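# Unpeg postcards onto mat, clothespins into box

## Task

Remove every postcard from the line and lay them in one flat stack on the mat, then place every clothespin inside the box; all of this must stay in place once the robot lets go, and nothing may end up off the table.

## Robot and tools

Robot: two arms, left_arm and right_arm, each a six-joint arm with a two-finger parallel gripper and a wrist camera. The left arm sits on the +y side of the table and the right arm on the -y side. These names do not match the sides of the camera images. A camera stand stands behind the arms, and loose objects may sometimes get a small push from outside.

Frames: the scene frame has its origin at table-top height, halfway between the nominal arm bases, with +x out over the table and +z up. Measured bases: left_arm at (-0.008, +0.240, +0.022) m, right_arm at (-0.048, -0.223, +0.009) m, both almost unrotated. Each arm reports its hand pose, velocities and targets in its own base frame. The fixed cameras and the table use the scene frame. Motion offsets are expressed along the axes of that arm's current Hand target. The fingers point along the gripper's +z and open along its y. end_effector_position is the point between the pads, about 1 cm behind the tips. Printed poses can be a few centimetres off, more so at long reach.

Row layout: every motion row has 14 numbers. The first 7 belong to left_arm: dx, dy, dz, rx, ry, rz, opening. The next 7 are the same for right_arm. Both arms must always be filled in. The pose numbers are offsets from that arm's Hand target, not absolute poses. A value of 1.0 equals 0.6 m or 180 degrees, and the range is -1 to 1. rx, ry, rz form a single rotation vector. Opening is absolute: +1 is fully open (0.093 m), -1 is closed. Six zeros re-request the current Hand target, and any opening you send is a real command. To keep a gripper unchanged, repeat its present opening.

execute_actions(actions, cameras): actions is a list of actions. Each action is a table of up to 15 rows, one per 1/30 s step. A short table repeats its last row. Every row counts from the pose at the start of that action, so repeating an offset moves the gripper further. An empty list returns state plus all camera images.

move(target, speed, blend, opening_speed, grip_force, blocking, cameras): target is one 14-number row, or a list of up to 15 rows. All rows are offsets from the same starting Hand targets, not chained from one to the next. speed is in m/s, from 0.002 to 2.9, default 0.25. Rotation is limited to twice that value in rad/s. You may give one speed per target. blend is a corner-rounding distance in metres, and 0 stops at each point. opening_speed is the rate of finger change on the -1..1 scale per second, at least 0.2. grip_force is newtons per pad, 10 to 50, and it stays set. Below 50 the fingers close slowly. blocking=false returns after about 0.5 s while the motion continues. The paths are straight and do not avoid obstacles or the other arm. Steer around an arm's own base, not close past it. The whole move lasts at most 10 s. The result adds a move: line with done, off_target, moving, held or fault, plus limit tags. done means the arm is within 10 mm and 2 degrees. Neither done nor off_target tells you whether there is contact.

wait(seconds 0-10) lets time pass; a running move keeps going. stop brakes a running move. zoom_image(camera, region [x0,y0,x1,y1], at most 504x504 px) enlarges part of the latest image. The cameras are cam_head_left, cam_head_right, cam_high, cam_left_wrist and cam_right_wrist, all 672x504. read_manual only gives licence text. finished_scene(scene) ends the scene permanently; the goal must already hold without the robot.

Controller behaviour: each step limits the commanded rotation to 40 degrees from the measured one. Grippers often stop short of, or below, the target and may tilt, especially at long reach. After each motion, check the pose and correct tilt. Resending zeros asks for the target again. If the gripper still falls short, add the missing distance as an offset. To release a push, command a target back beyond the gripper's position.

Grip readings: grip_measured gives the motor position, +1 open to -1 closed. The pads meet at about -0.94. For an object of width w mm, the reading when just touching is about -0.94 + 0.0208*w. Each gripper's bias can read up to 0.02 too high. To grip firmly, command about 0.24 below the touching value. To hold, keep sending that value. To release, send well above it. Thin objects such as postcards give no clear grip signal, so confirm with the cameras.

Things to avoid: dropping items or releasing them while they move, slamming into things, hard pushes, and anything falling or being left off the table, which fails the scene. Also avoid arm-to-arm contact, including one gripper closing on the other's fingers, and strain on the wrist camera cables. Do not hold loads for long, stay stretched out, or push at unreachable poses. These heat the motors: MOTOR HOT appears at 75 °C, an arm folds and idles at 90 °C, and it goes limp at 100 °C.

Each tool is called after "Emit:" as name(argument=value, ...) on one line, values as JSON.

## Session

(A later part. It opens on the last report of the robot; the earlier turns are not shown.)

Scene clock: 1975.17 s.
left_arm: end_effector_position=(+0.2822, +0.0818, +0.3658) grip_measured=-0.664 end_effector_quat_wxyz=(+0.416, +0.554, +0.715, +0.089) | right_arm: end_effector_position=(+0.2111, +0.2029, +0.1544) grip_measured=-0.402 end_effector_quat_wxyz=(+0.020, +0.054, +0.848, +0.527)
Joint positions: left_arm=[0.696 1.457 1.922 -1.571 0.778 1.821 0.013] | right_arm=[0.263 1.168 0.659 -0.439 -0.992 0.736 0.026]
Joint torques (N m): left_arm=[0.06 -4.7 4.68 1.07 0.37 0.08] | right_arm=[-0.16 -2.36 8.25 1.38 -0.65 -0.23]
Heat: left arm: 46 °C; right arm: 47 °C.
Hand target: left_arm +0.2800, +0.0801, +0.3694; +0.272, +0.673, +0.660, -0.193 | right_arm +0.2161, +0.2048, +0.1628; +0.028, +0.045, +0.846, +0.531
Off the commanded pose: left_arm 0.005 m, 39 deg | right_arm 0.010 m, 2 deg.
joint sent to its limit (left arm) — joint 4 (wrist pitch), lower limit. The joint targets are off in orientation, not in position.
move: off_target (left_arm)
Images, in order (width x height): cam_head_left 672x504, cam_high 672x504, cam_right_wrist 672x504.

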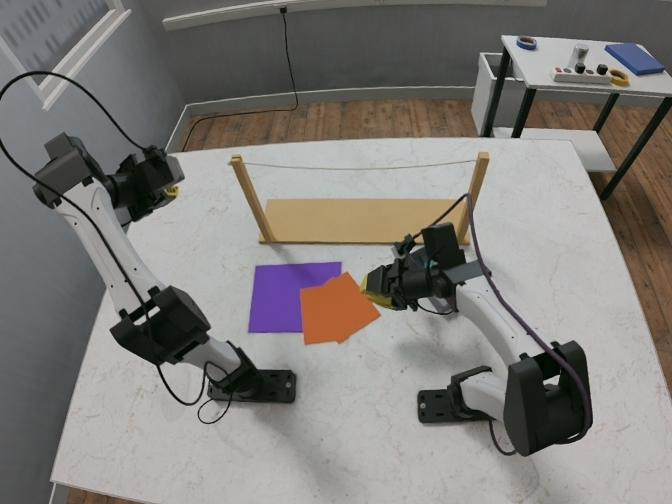

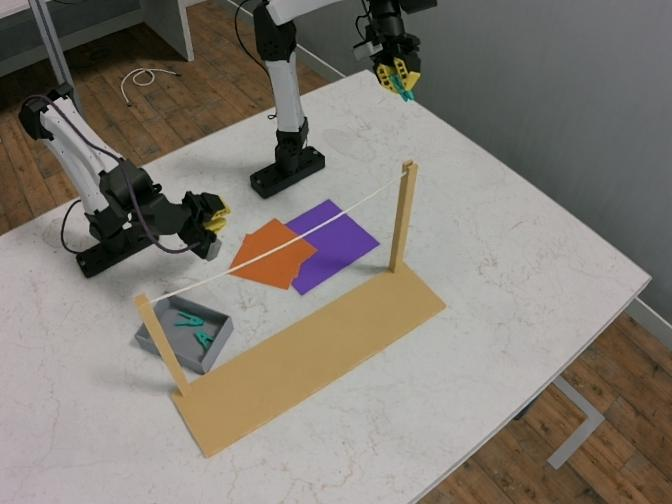

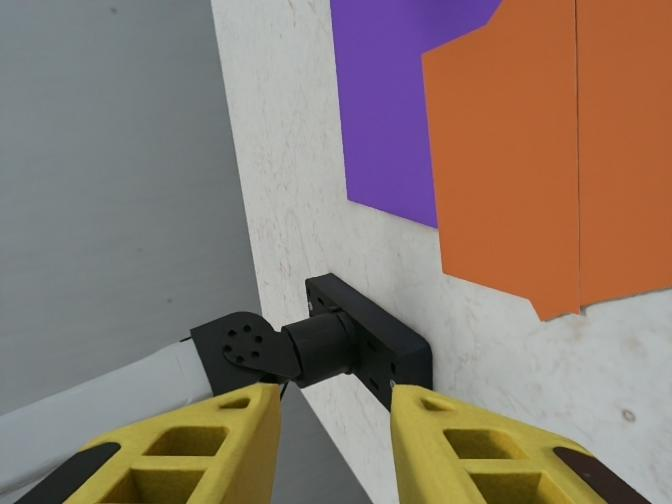

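Emit:
zoom_image(camera="cam_high", region=[220, 190, 390, 310])

Emit:
zoom_image(camera="cam_right_wrist", region=[400, 0, 672, 340])

Scaled by 2.965.

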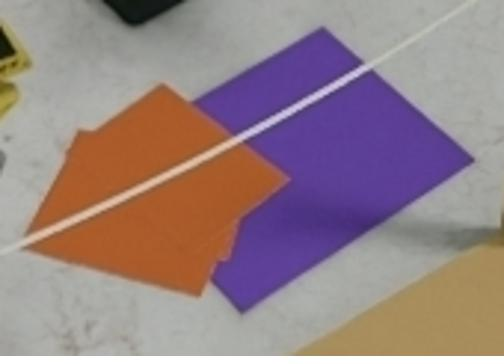

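Scaled by 1.482.

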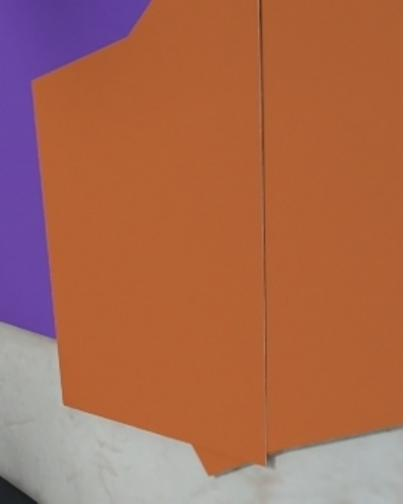

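Emit:
move(target=[[0,0,0,0,0,0,-1,-0.091,-0.087,-0.561,0.356,0.019,-0.03,-0.4],[-0.491,-0.049,0.747,0,0,0,-1,-0.091,-0.087,-0.561,0.356,0.019,-0.03,-0.4]], speed=0.3, blend=0.05, cameras=["cam_left_wrist","cam_head_left"])

Scene clock: 2024.33 s.
left_arm: end_effector_position=(+0.2695, -0.4227, +0.1888) grip_measured=-0.664 end_effector_quat_wxyz=(+0.249, +0.679, +0.662, -0.195) | right_arm: end_effector_position=(+0.2343, -0.1219, +0.2565) grip_measured=-0.402 end_effector_quat_wxyz=(+0.109, +0.002, +0.993, -0.052)
Joint positions: left_arm=[-0.895 1.971 1.848 -0.883 0.329 0.606 0.013] | right_arm=[-0.486 1.428 1.67 -1.57 -0.009 -0.48 0.026]
Joint torques (N m): left_arm=[0.65 -8.65 8.47 1.63 0.01 -0.07] | right_arm=[-0.27 -3.47 7.16 0.84 -0.01 -0.11]
Heat: left arm: 46 °C; right arm: 52 °C.
Hand target: left_arm +0.2797, -0.4296, +0.1998; +0.272, +0.673, +0.660, -0.193 | right_arm +0.2363, -0.1249, +0.2620; -0.001, +0.000, +1.000, +0.001
Off the commanded pose: left_arm 0.017 m, 3 deg | right_arm 0.007 m, 14 deg.
joint sent to its limit (right arm) — joint 4 (wrist pitch), lower limit. The joint targets are off in orientation, not in position.
move: off_target (left_arm, right_arm)
Images, in order (width x height): cam_head_left 672x504, cam_left_wrist 672x504.

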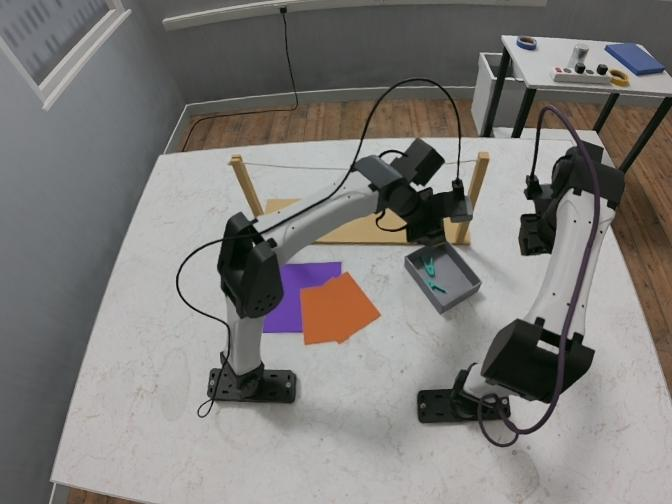

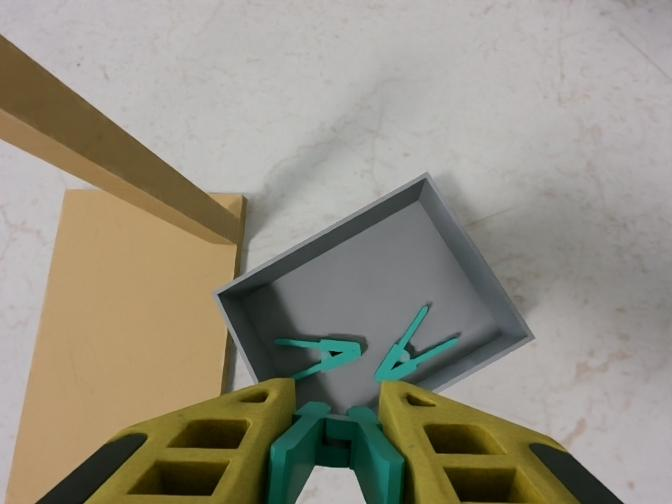

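Emit:
move(target=[[0.077,-0.073,0.243,0,0,0,-1,0,0,0,0,0,0,-0.4],[0.077,-0.073,0.243,0,0,0,0.05,0,0,0,0,0,0,-0.4]], speed=0.2, opening_speed=0.8, cameras=["cam_left_wrist","cam_head_left"])

Scene clock: 2046.17 s.
left_arm: end_effector_position=(+0.2512, -0.4822, +0.0533) grip_measured=+0.048 end_effector_quat_wxyz=(+0.264, +0.676, +0.660, -0.194) | right_arm: end_effector_position=(+0.2343, -0.1219, +0.2565) grip_measured=-0.402 end_effector_quat_wxyz=(+0.109, +0.002, +0.993, -0.052)
Joint positions: left_arm=[-1.012 2.161 1.568 -0.353 0.255 0.501 0.048] | right_arm=[-0.486 1.428 1.67 -1.57 -0.009 -0.48 0.026]
Joint torques (N m): left_arm=[0.06 -10.32 5.23 1.76 -0.04 -0.06] | right_arm=[-0.29 -3.49 7.15 0.83 -0.01 -0.11]
Heat: left arm: 47 °C; right arm: 51 °C.
Hand target: left_arm +0.2533, -0.4847, +0.0530; +0.272, +0.673, +0.660, -0.193 | right_arm +0.2363, -0.1249, +0.2620; -0.001, +0.000, +1.000, +0.001
Off the commanded pose: left_arm 0.003 m, 1 deg | right_arm 0.007 m, 14 deg.
joint sent to its limit (right arm) — joint 4 (wrist pitch), lower limit. The joint targets are off in orientation, not in position.
move: off_target (right_arm)
Images, in order (width x height): cam_head_left 672x504, cam_left_wrist 672x504.

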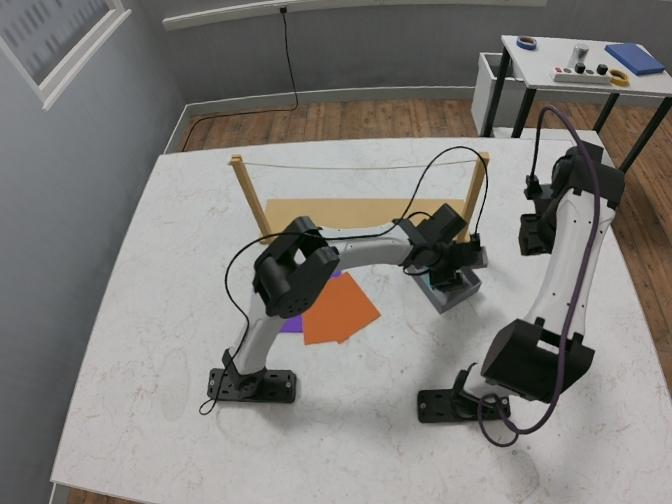

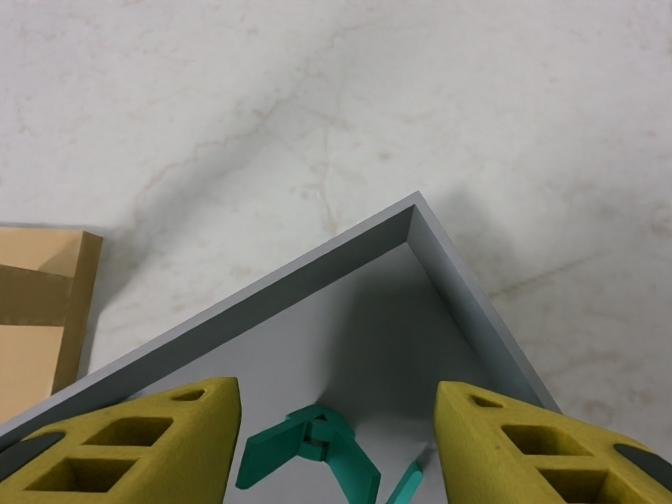

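Emit:
move(target=[[-0.165,0.03,-0.207,0,0,0,0.05,0,0,0,0,0,0,0.1],[0.436,0.005,-0.832,-0.139,0.196,-0.485,0.1,0,0,0,0,0,0,0.1],[0.436,0.005,-0.832,-0.139,0.196,-0.485,0.1,-0.023,0.70,0.24,0,0,0,0.1]], speed=0.3, blend=0.05, cameras=["cam_right_wrist","cam_left_wrist","cam_head_left"])

Scene clock: 2068.33 s.
left_arm: end_effector_position=(+0.2255, +0.0281, +0.2782) grip_measured=+0.098 end_effector_quat_wxyz=(+0.183, -0.004, +0.983, +0.017) | right_arm: end_effector_position=(+0.2477, +0.2917, +0.1149) grip_measured=+0.098 end_effector_quat_wxyz=(-0.001, -0.006, +1.000, -0.005)
Joint positions: left_arm=[0.134 1.229 1.587 -1.56 0.014 0.124 0.05] | right_arm=[0.869 2.012 1.792 -1.36 0.006 0.858 0.05]
Joint torques (N m): left_arm=[0.58 -3.32 4.67 0.96 -0.21 0.09] | right_arm=[-0.27 -8.54 7.35 0.2 -0.1 0.02]
Heat: left arm: 47 °C; right arm: 51 °C.
Hand target: left_arm +0.2204, +0.0301, +0.2797; +0.000, +0.000, +1.000, +0.000 | right_arm +0.2497, +0.2954, +0.1187; -0.001, +0.000, +1.000, +0.001
Off the commanded pose: left_arm 0.006 m, 21 deg | right_arm 0.006 m, 1 deg.
joint sent to its limit (left arm) — joint 4 (wrist pitch), lower limit. The joint targets are off in orientation, not in position.
move: off_target (left_arm); blend cut to 0 m at target 1, 0 m at target 2; target 2's new opening was sent with left_arm's hand 0.006 m and 21 deg from that target
Images, in order (width x height): cam_head_left 672x504, cam_left_wrist 672x504, cam_right_wrist 672x504.

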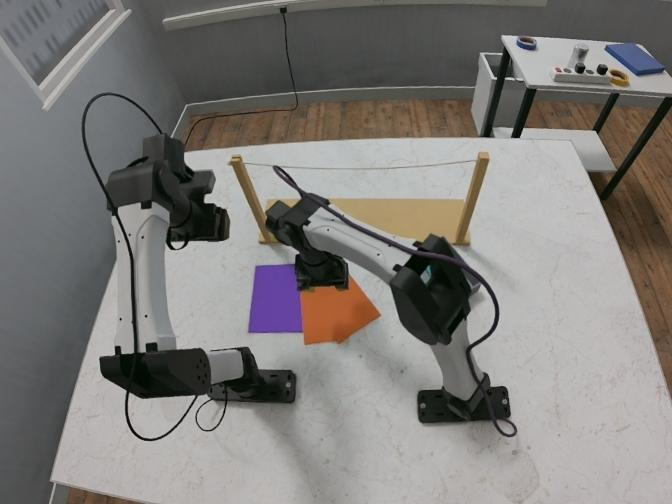

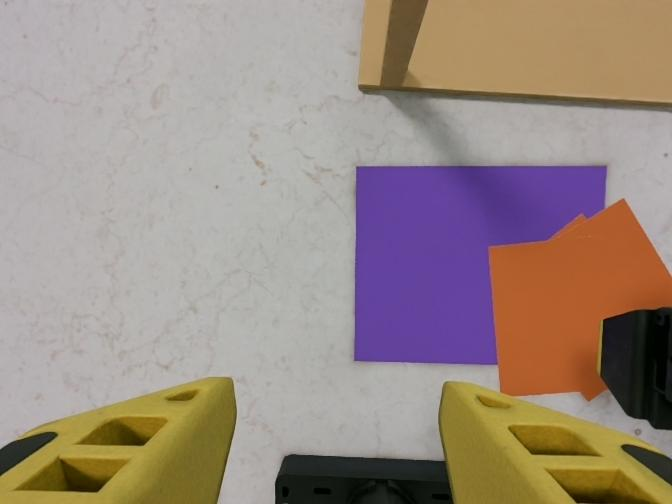

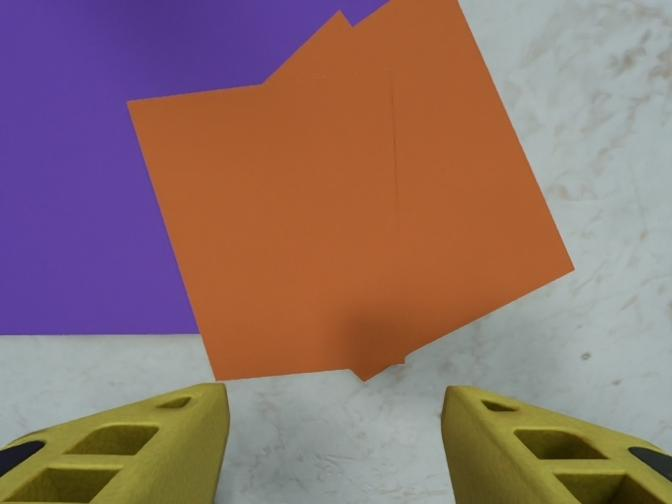

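Emit:
zoom_image(camera="cam_right_wrist", region=[100, 0, 600, 400])

Scaled by 1.008.

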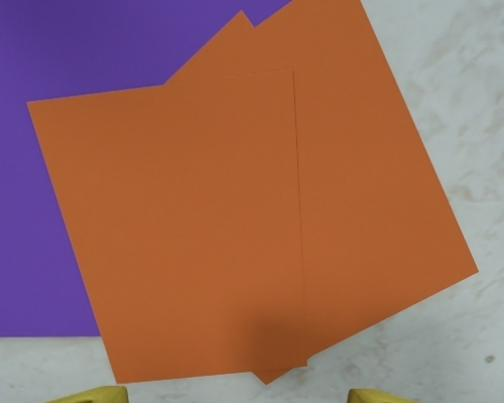

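Emit:
move(target=[[0,0,0,0,0,0,0.1,0.017,-0.017,0.165,0,0,0,0.1],[0,0,0,0,0,0,0.1,0.017,-0.017,0.212,0,0,0,0.1],[0,0,0,0,0,0,0.1,-0.058,0.108,0.212,0,0,0,0.1],[0,0,0,0,0,0,0.1,-0.058,0.108,0.0,0,0,0,0.1]], speed=[0.2,0.05,0.08,0.15], blend=[0.01,0,0,0], cameras=["cam_right_wrist","cam_head_left"])

Scene clock: 2095.47 s.
left_arm: end_effector_position=(+0.2255, +0.0281, +0.2782) grip_measured=+0.098 end_effector_quat_wxyz=(+0.183, -0.004, +0.983, +0.017) | right_arm: end_effector_position=(+0.2867, +0.3567, +0.1198) grip_measured=+0.098 end_effector_quat_wxyz=(+0.008, -0.001, +1.000, +0.007)
Joint positions: left_arm=[0.134 1.229 1.587 -1.56 0.014 0.124 0.05] | right_arm=[0.895 2.366 2.382 -1.565 0.003 0.893 0.05]
Joint torques (N m): left_arm=[0.58 -3.32 4.67 0.96 -0.21 0.09] | right_arm=[0.38 -10.25 6.52 0.27 -0.05 0.04]
Heat: left arm: 48 °C; right arm: 52 °C.
Hand target: left_arm +0.2204, +0.0301, +0.2797; +0.000, +0.000, +1.000, +0.000 | right_arm +0.2845, +0.3601, +0.1188; +0.000, +0.000, +1.000, +0.001
Off the commanded pose: left_arm 0.006 m, 21 deg | right_arm 0.004 m, 1 deg.
joint sent to its limit (left arm) — joint 4 (wrist pitch), lower limit. The joint targets are off in orientation, not in position.
joint sent to its limit (right arm) — joint 4 (wrist pitch), lower limit. The joint targets still meet the commanded pose.
move: off_target (left_arm)
Images, in order (width x height): cam_head_left 672x504, cam_right_wrist 672x504.

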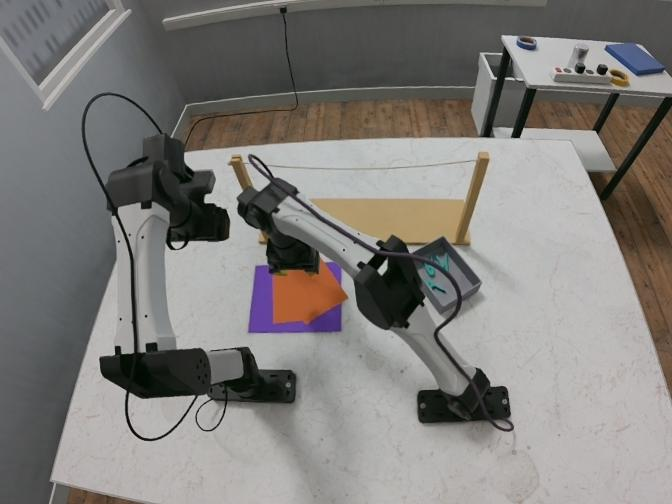

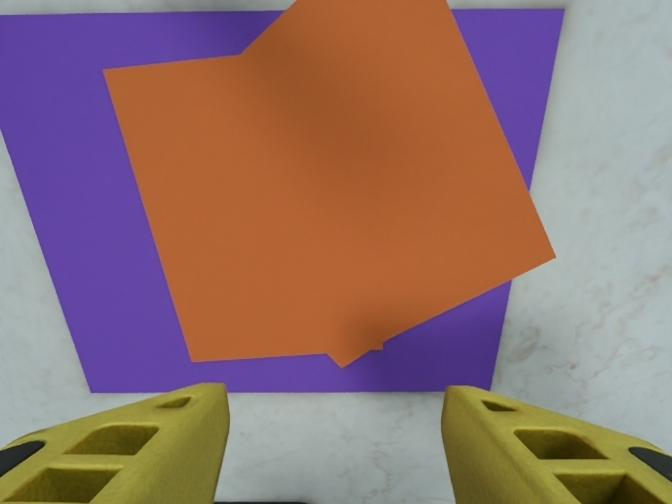

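Emit:
move(target=[[0,0,0,0,0,0,-1,-0.041,-0.138,0.0,0,0,0.222,-0.1],[0.064,-0.1185,0.44,0,0,0,-1,-0.041,-0.138,0.15,0,0,0.222,-0.1]], speed=0.25, cameras=["cam_right_wrist","cam_left_wrist","cam_head_left"])

Scene clock: 2133.20 s.
left_arm: end_effector_position=(+0.1823, -0.0386, +0.0194) grip_measured=-0.982 end_effector_quat_wxyz=(+0.000, +0.001, +1.000, +0.004) | right_arm: end_effector_position=(+0.3074, +0.2760, +0.0247) grip_measured=-0.098 end_effector_quat_wxyz=(-0.003, +0.336, +0.942, -0.009)
Joint positions: left_arm=[-0.215 1.337 0.653 -0.887 -0.007 -0.214 0] | right_arm=[0.732 2.189 1.703 -1.103 0.002 1.418 0.04]
Joint torques (N m): left_arm=[-0.24 -2.74 3.82 0.61 -0.04 -0.08] | right_arm=[-0.29 -11.34 4.64 0.37 -0.04 0.05]
Heat: left arm: 47 °C; right arm: 51 °C.
Hand target: left_arm +0.1822, -0.0409, +0.0157; +0.000, +0.000, +1.000, +0.000 | right_arm +0.3090, +0.2775, +0.0286; -0.001, +0.341, +0.940, +0.001
Off the commanded pose: left_arm 0.004 m, 0 deg | right_arm 0.004 m, 1 deg.
move: done
Images, in order (width x height): cam_head_left 672x504, cam_left_wrist 672x504, cam_right_wrist 672x504.

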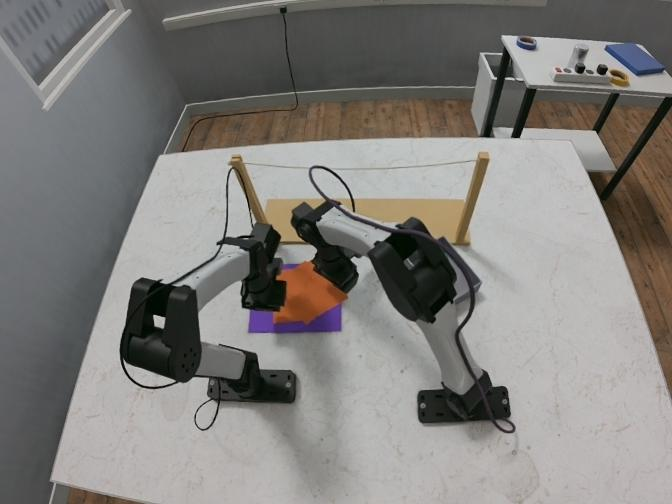

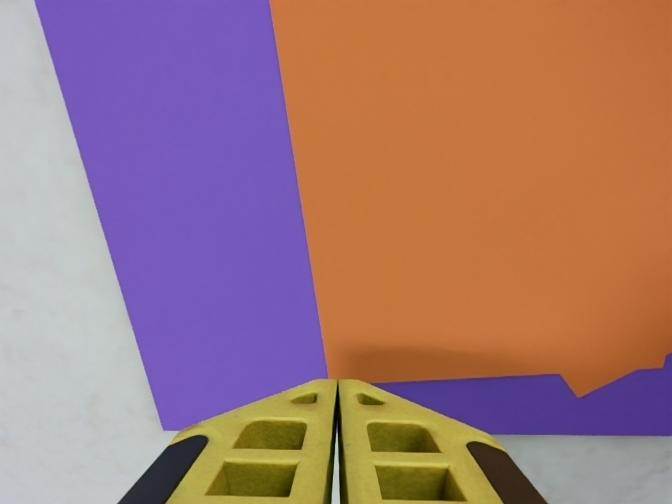

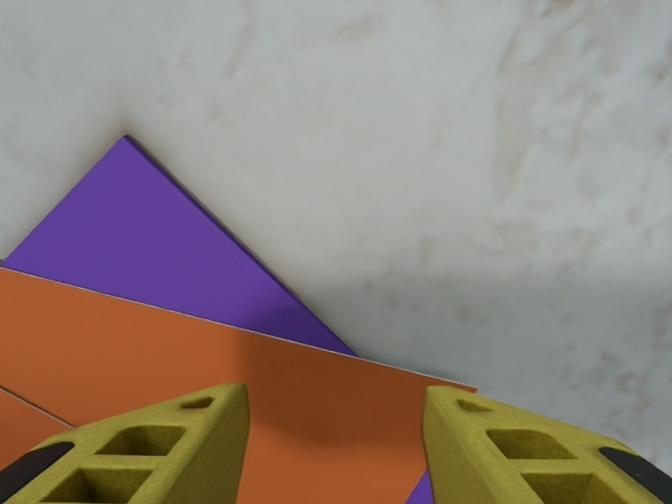

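Emit:
move(target=[[0,-0.025,0.03,0,0,0,-1,0.017,0.017,0.0,0,0,0,-0.1],[0,-0.025,0.062,0,0,0,-1,0.017,0.017,0.058,0,0,0,-0.1],[0,-0.025,0.062,0,0,0,-1,0.1045,0.0305,0.058,0,0,0.139,-0.1],[0,-0.025,0.0,0,0,0,-1,0.1045,0.0305,-0.10,0,0,0.139,-0.1]], speed=[0.15,0.04,0.08,0.15], cameras=["cam_right_wrist","cam_left_wrist","cam_head_left"])

Scene clock: 2148.43 s.
left_arm: end_effector_position=(+0.1821, -0.0535, -0.0107) grip_measured=-0.982 end_effector_quat_wxyz=(-0.002, +0.001, +1.000, +0.004) | right_arm: end_effector_position=(+0.3083, +0.2925, +0.0107) grip_measured=-0.098 end_effector_quat_wxyz=(+0.004, +0.347, +0.938, +0.005)
Joint positions: left_arm=[-0.292 1.433 0.589 -0.733 -0.007 -0.29 0] | right_arm=[0.76 2.221 1.697 -1.034 0.002 1.468 0.04]
Joint torques (N m): left_arm=[-0.2 -2 2.17 0.97 -0.05 -0.06] | right_arm=[-0.16 -10.41 5.07 0.32 0.01 -0.06]
Heat: left arm: 46 °C; right arm: 54 °C.
Hand target: left_arm +0.1817, -0.0557, -0.0206; +0.000, +0.000, +1.000, +0.000 (not the last commanded pose) | right_arm +0.3085, +0.2926, +0.0105; +0.004, +0.346, +0.938, +0.005 (not the last commanded pose)
Off the commanded pose: left_arm 0.027 m, 1 deg | right_arm 0.094 m, 24 deg.
move: held (right_arm; a check stopped the path), off_target (left_arm; braked when a check withheld steps of right_arm); path passed 2 of 4 targets; limits=held
pose unreachable (right arm): on one or more control steps of this call, first in action 0 (counted from 0), this arm could not follow its commanded pose, so it was not sent that pose on those steps. It may still have moved: this result reports where it is.
cause: moving toward the commanded pose would bring a part of the arm too close to another arm (this arm's wrist (the part past joint 4) and the left arm's wrist (the part past joint 4), along the way the arms are being sent, or toward where that arm still pushes).
Images, in order (width x height): cam_head_left 672x504, cam_left_wrist 672x504, cam_right_wrist 672x504.

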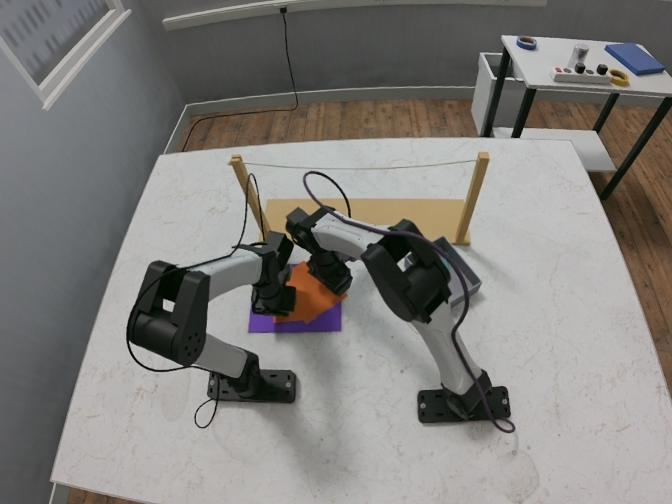

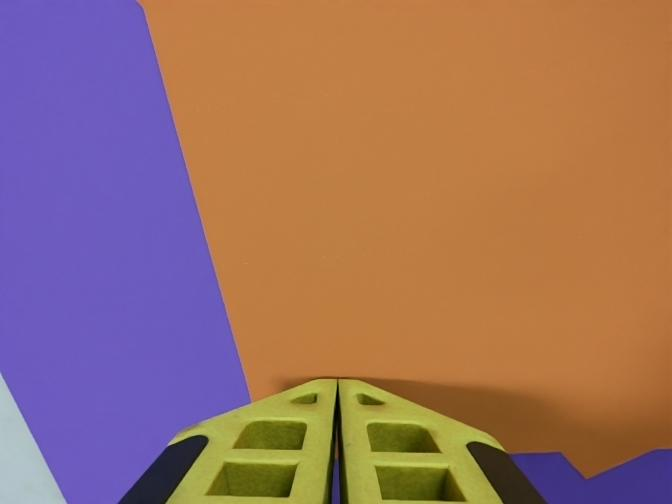

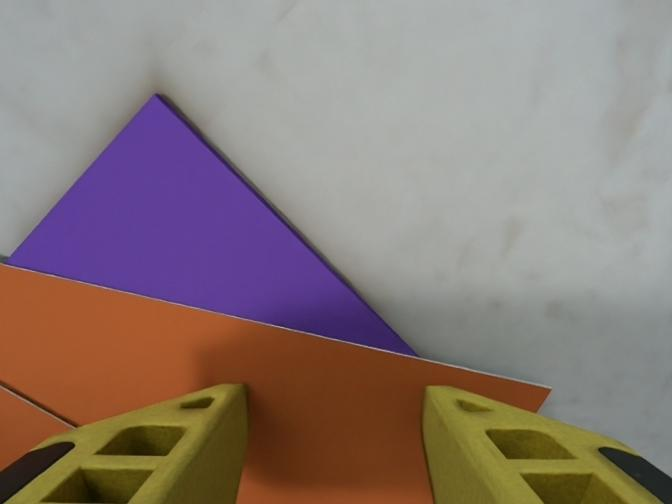

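Emit:
move(target=[[0,0,-0.06,0.167,0,0,-1,0,0,0,0,0,0,-0.1],[0,0.004,0.002,0.167,0,0,-1,0,0,0,0,0,0,-0.1],[0,0.004,0.002,0.167,0,0,-1,0,0,0.028,0,0,0,-0.1],[0,0.004,0.002,0.167,0,0,-1,0.0875,0.0135,0.028,0,0,0.139,-0.1]], speed=[0.2,0.1,0.05,0.08], cameras=["cam_right_wrist","cam_left_wrist","cam_head_left"])

Scene clock: 2162.83 s.
left_arm: end_effector_position=(+0.1829, -0.0587, -0.0095) grip_measured=-0.983 end_effector_quat_wxyz=(-0.001, -0.006, +0.960, -0.279) | right_arm: end_effector_position=(+0.2851, +0.3080, +0.0108) grip_measured=-0.098 end_effector_quat_wxyz=(+0.038, +0.541, +0.840, -0.009)
Joint positions: left_arm=[0.17 1.524 0.54 -0.693 0.556 0.189 0] | right_arm=[0.855 2.219 1.692 -1.051 0.077 2 0.04]
Joint torques (N m): left_arm=[0.31 -2.21 1.96 0.75 -0.14 0.11] | right_arm=[2.03 -6.78 5.45 0.86 -0.82 0.22]
Heat: left arm: 45 °C; right arm: 54 °C.
Hand target: left_arm +0.1818, -0.0532, -0.0218; +0.000, +0.000, +0.966, -0.259 | right_arm +0.2741, +0.3330, -0.0062; +0.003, +0.541, +0.841, +0.006
Off the commanded pose: left_arm 0.014 m, 2 deg | right_arm 0.032 m, 4 deg.
move: off_target (left_arm, right_arm)
Images, in order (width x height): cam_head_left 672x504, cam_left_wrist 672x504, cam_right_wrist 672x504.

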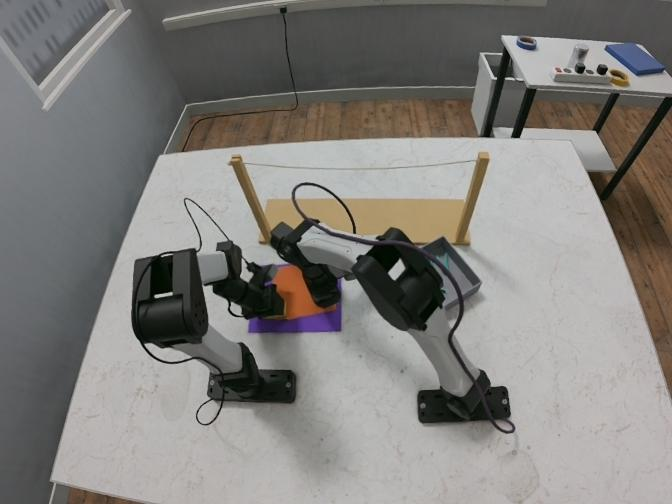

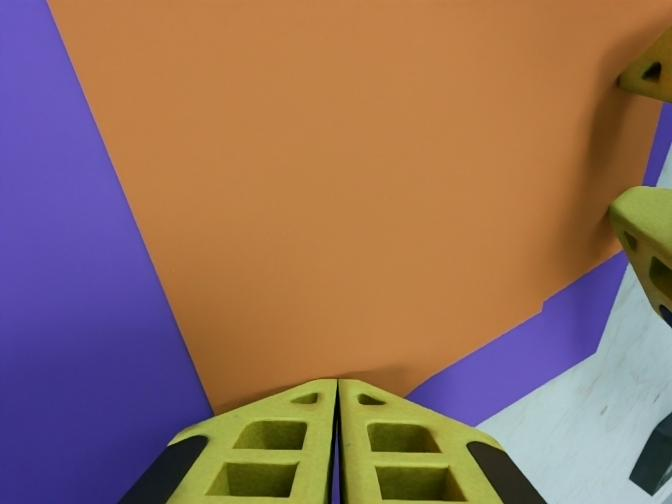

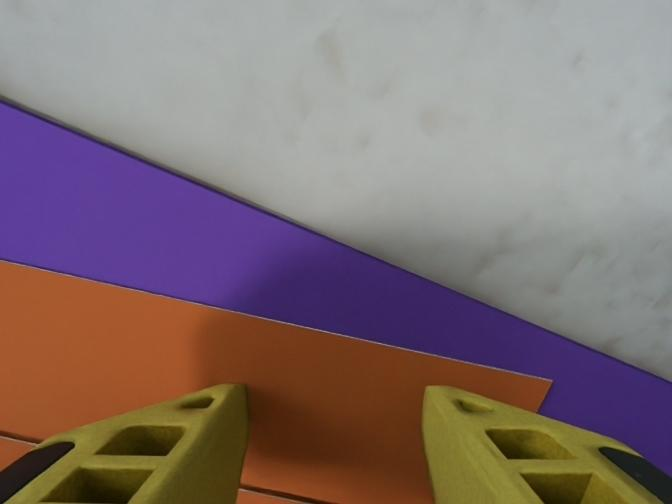

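Emit:
move(target=[[0,0,0.0,0,0,0,-1,0.0,0.0,-0.006,0,0,0,-0.1],[0,0,-0.12,0,0,0,-1,0.0,0.0,-0.006,0,0,0,-0.1],[0,0.2,-0.3,0,0,0,-1,0.0,0.0,-0.18,0,0,0,-0.1]], speed=[0.05,0.15,0.25], cameras=["cam_right_wrist","cam_left_wrist","cam_head_left"])

Scene clock: 2172.37 s.
left_arm: end_effector_position=(+0.1805, +0.1372, +0.0708) grip_measured=-0.983 end_effector_quat_wxyz=(+0.004, -0.007, +0.965, -0.261) | right_arm: end_effector_position=(+0.2740, +0.3260, +0.0848) grip_measured=-0.098 end_effector_quat_wxyz=(+0.003, +0.540, +0.841, -0.014)
Joint positions: left_arm=[0.893 1.795 1.202 -1.399 0.331 0.95 0] | right_arm=[0.876 2.223 1.998 -1.373 0.01 2.018 0.04]
Joint torques (N m): left_arm=[0.17 -5.63 6.26 -0.67 0.05 0.13] | right_arm=[0.5 -12.81 7.15 0.09 -0.09 0.06]
Heat: left arm: 45 °C; right arm: 53 °C.
Hand target: left_arm +0.1815, +0.1407, +0.0739; +0.000, -0.001, +0.966, -0.259 | right_arm +0.2728, +0.3322, +0.1017; +0.002, +0.541, +0.841, +0.006
Off the commanded pose: left_arm 0.005 m, 1 deg | right_arm 0.018 m, 2 deg.
move: off_target (right_arm)
Images, in order (width x height): cam_head_left 672x504, cam_left_wrist 672x504, cam_right_wrist 672x504.

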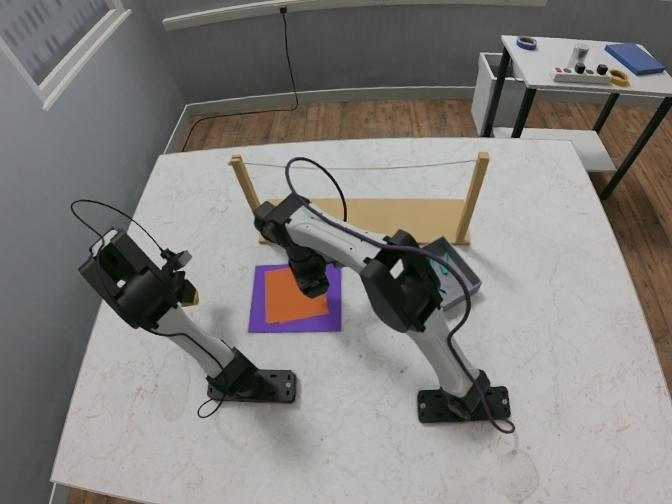

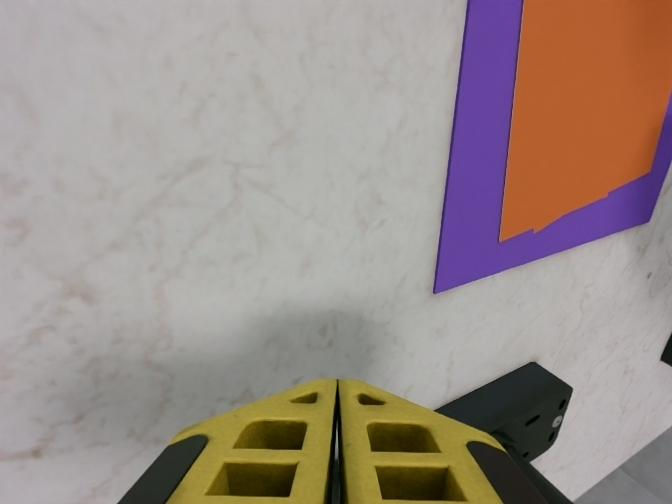

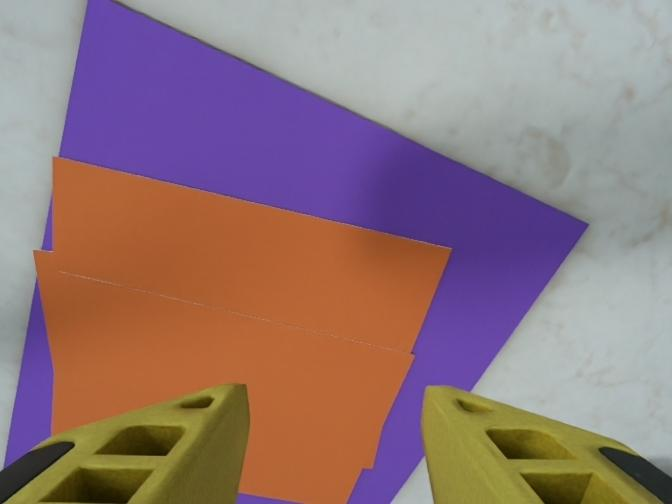

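Emit:
move(target=[0,0,0.0,0,0,0,-1,-0.05,-0.33,-0.12,0,0,0,-0.1], speed=0.3, cameras=["cam_head_left","cam_high","cam_right_wrist"])

Emit:
zoom_image(camera="cam_head_left", region=[230, 240, 360, 350])

Emit:
zoom_image(camera="cam_high", region=[220, 190, 390, 310])

Scene clock: 2184.60 s.
left_arm: end_effector_position=(+0.1805, +0.1371, +0.0708) grip_measured=-0.983 end_effector_quat_wxyz=(+0.004, -0.007, +0.965, -0.262) | right_arm: end_effector_position=(+0.1088, +0.2245, +0.1697) grip_measured=-0.098 end_effector_quat_wxyz=(-0.038, +0.481, +0.876, +0.006)
Joint positions: left_arm=[0.893 1.795 1.202 -1.399 0.331 0.951 0] | right_arm=[1.069 1.482 1.382 -1.459 -0.076 2.073 0.04]
Joint torques (N m): left_arm=[0.17 -5.63 6.26 -0.67 0.05 0.12] | right_arm=[0.14 -5.72 4.72 0.15 -0.17 0.06]
Heat: left arm: 45 °C; right arm: 57 °C.
Hand target: left_arm +0.1815, +0.1407, +0.0739; +0.000, +0.000, +0.966, -0.259 | right_arm +0.1042, +0.2223, +0.1710; +0.003, +0.541, +0.841, +0.006
Off the commanded pose: left_arm 0.005 m, 1 deg | right_arm 0.005 m, 9 deg.
joint sent to its limit (right arm) — joint 6 (wrist roll), upper limit. The joint targets are off in orientation, not in position.
move: off_target (right_arm)
Images, in order (width x height): cam_head_left 672x504, cam_high 672x504, cam_right_wrist 672x504.

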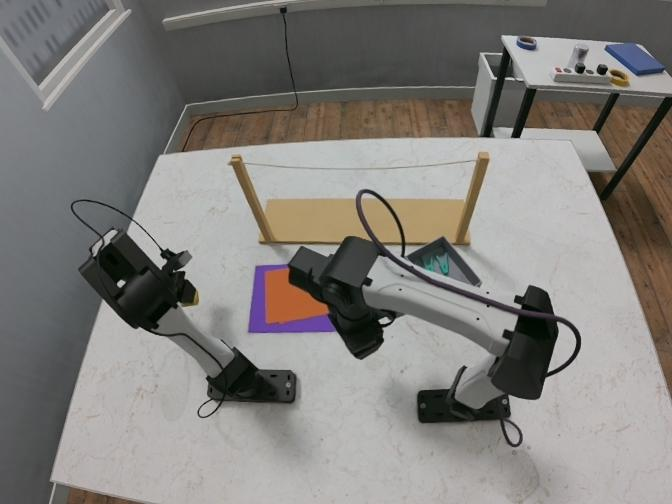

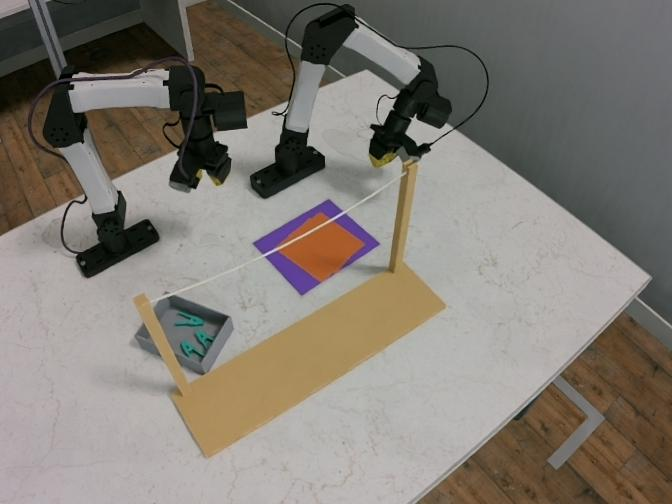

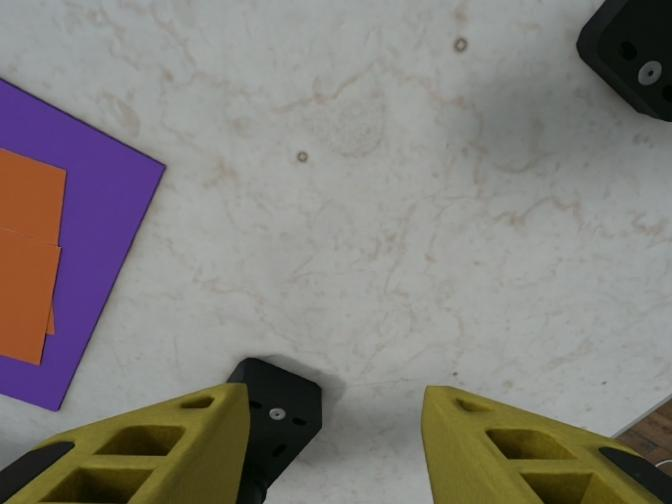

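Scaled by 3.877.

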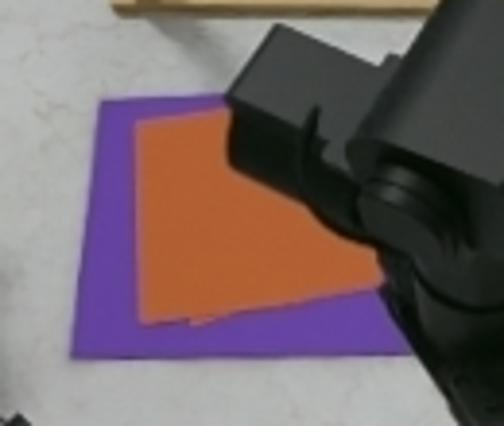

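Scaled by 2.965.

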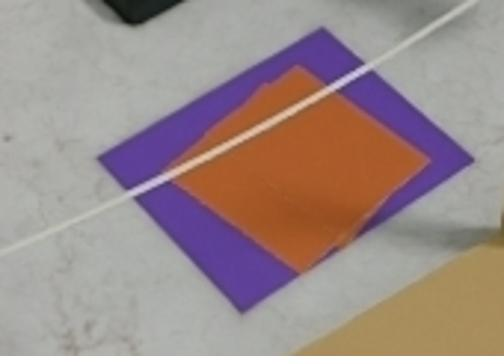

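Emit:
move(target=[[-0.114,-0.325,0.234,0,0,0,-1,0,0,0,0,0,0,-0.1],[-0.114,-0.265,0.337,0,0,0,-1,0,0,0,0,0,0,-0.1],[-0.077,-0.265,0.337,0,0,0,-1,0,0,0,0,0,0,-0.1],[-0.077,-0.325,0.234,0,0,0,-1,0,0,0,0,0,0,-0.1],[0,-0.1,0,0,0,0,-1,0,0,0,0,0,0,-0.1]], speed=[0.3,0.06,0.06,0.1,0.3], cameras=["cam_head_left","cam_high","cam_left_wrist"])

Emit:
zoom_image(camera="cam_high", region=[220, 190, 390, 310])

Scene clock: 2201.77 s.
left_arm: end_effector_position=(+0.1799, +0.0847, +0.0997) grip_measured=-0.983 end_effector_quat_wxyz=(+0.002, -0.006, +0.965, -0.263) | right_arm: end_effector_position=(+0.1087, +0.2245, +0.1697) grip_measured=-0.098 end_effector_quat_wxyz=(-0.038, +0.481, +0.876, +0.005)
Joint positions: left_arm=[0.761 1.61 1.114 -1.456 0.382 0.823 0] | right_arm=[1.069 1.482 1.382 -1.459 -0.076 2.073 0.04]
Joint torques (N m): left_arm=[0.34 -4.46 6.68 -0.58 0.08 0.13] | right_arm=[0.13 -5.75 4.72 0.15 -0.15 0.05]
Heat: left arm: 46 °C; right arm: 53 °C.
Hand target: left_arm +0.1815, +0.0888, +0.1039; +0.000, +0.000, +0.966, -0.259 | right_arm +0.1042, +0.2223, +0.1710; +0.003, +0.541, +0.841, +0.006
Off the commanded pose: left_arm 0.006 m, 1 deg | right_arm 0.005 m, 9 deg.
joint sent to its limit (right arm) — joint 6 (wrist roll), upper limit. The joint targets are off in orientation, not in position.
move: off_target (right_arm)
Images, in order (width x height): cam_head_left 672x504, cam_high 672x504, cam_left_wrist 672x504.

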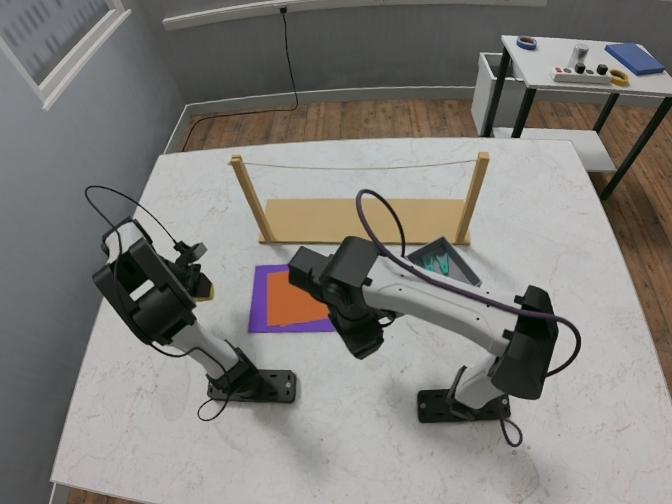

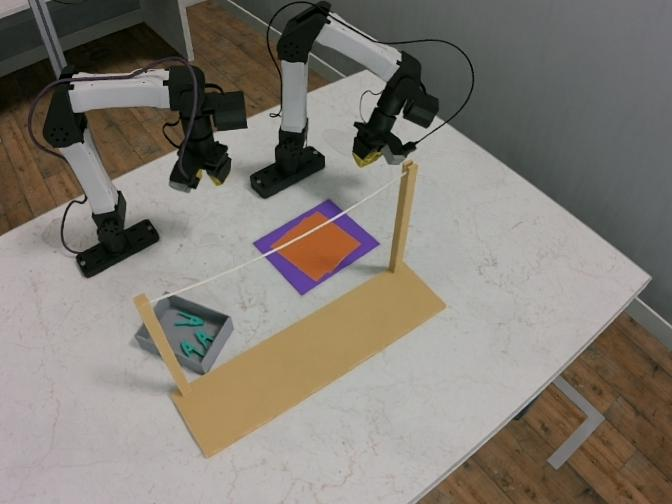

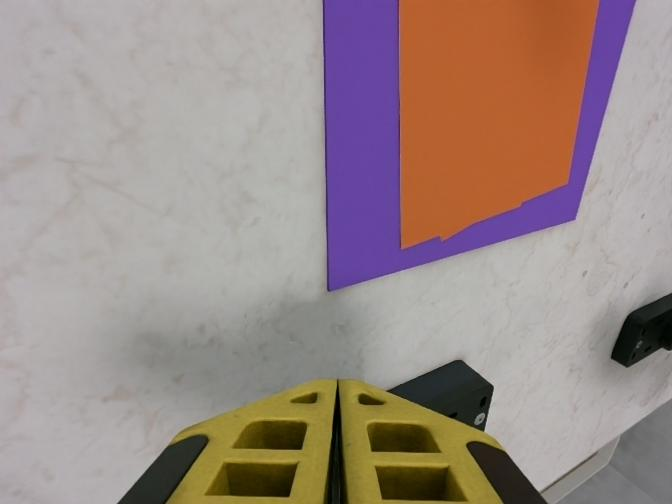

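Scaled by 2.965.

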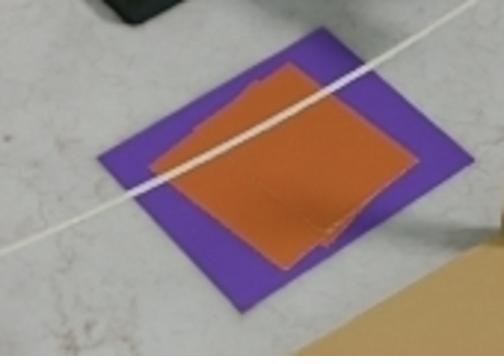

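All cards are inside the mat, and all pins are in the box.

Emit:
finished_scene(scene=1)

The scene is finished: the task was done.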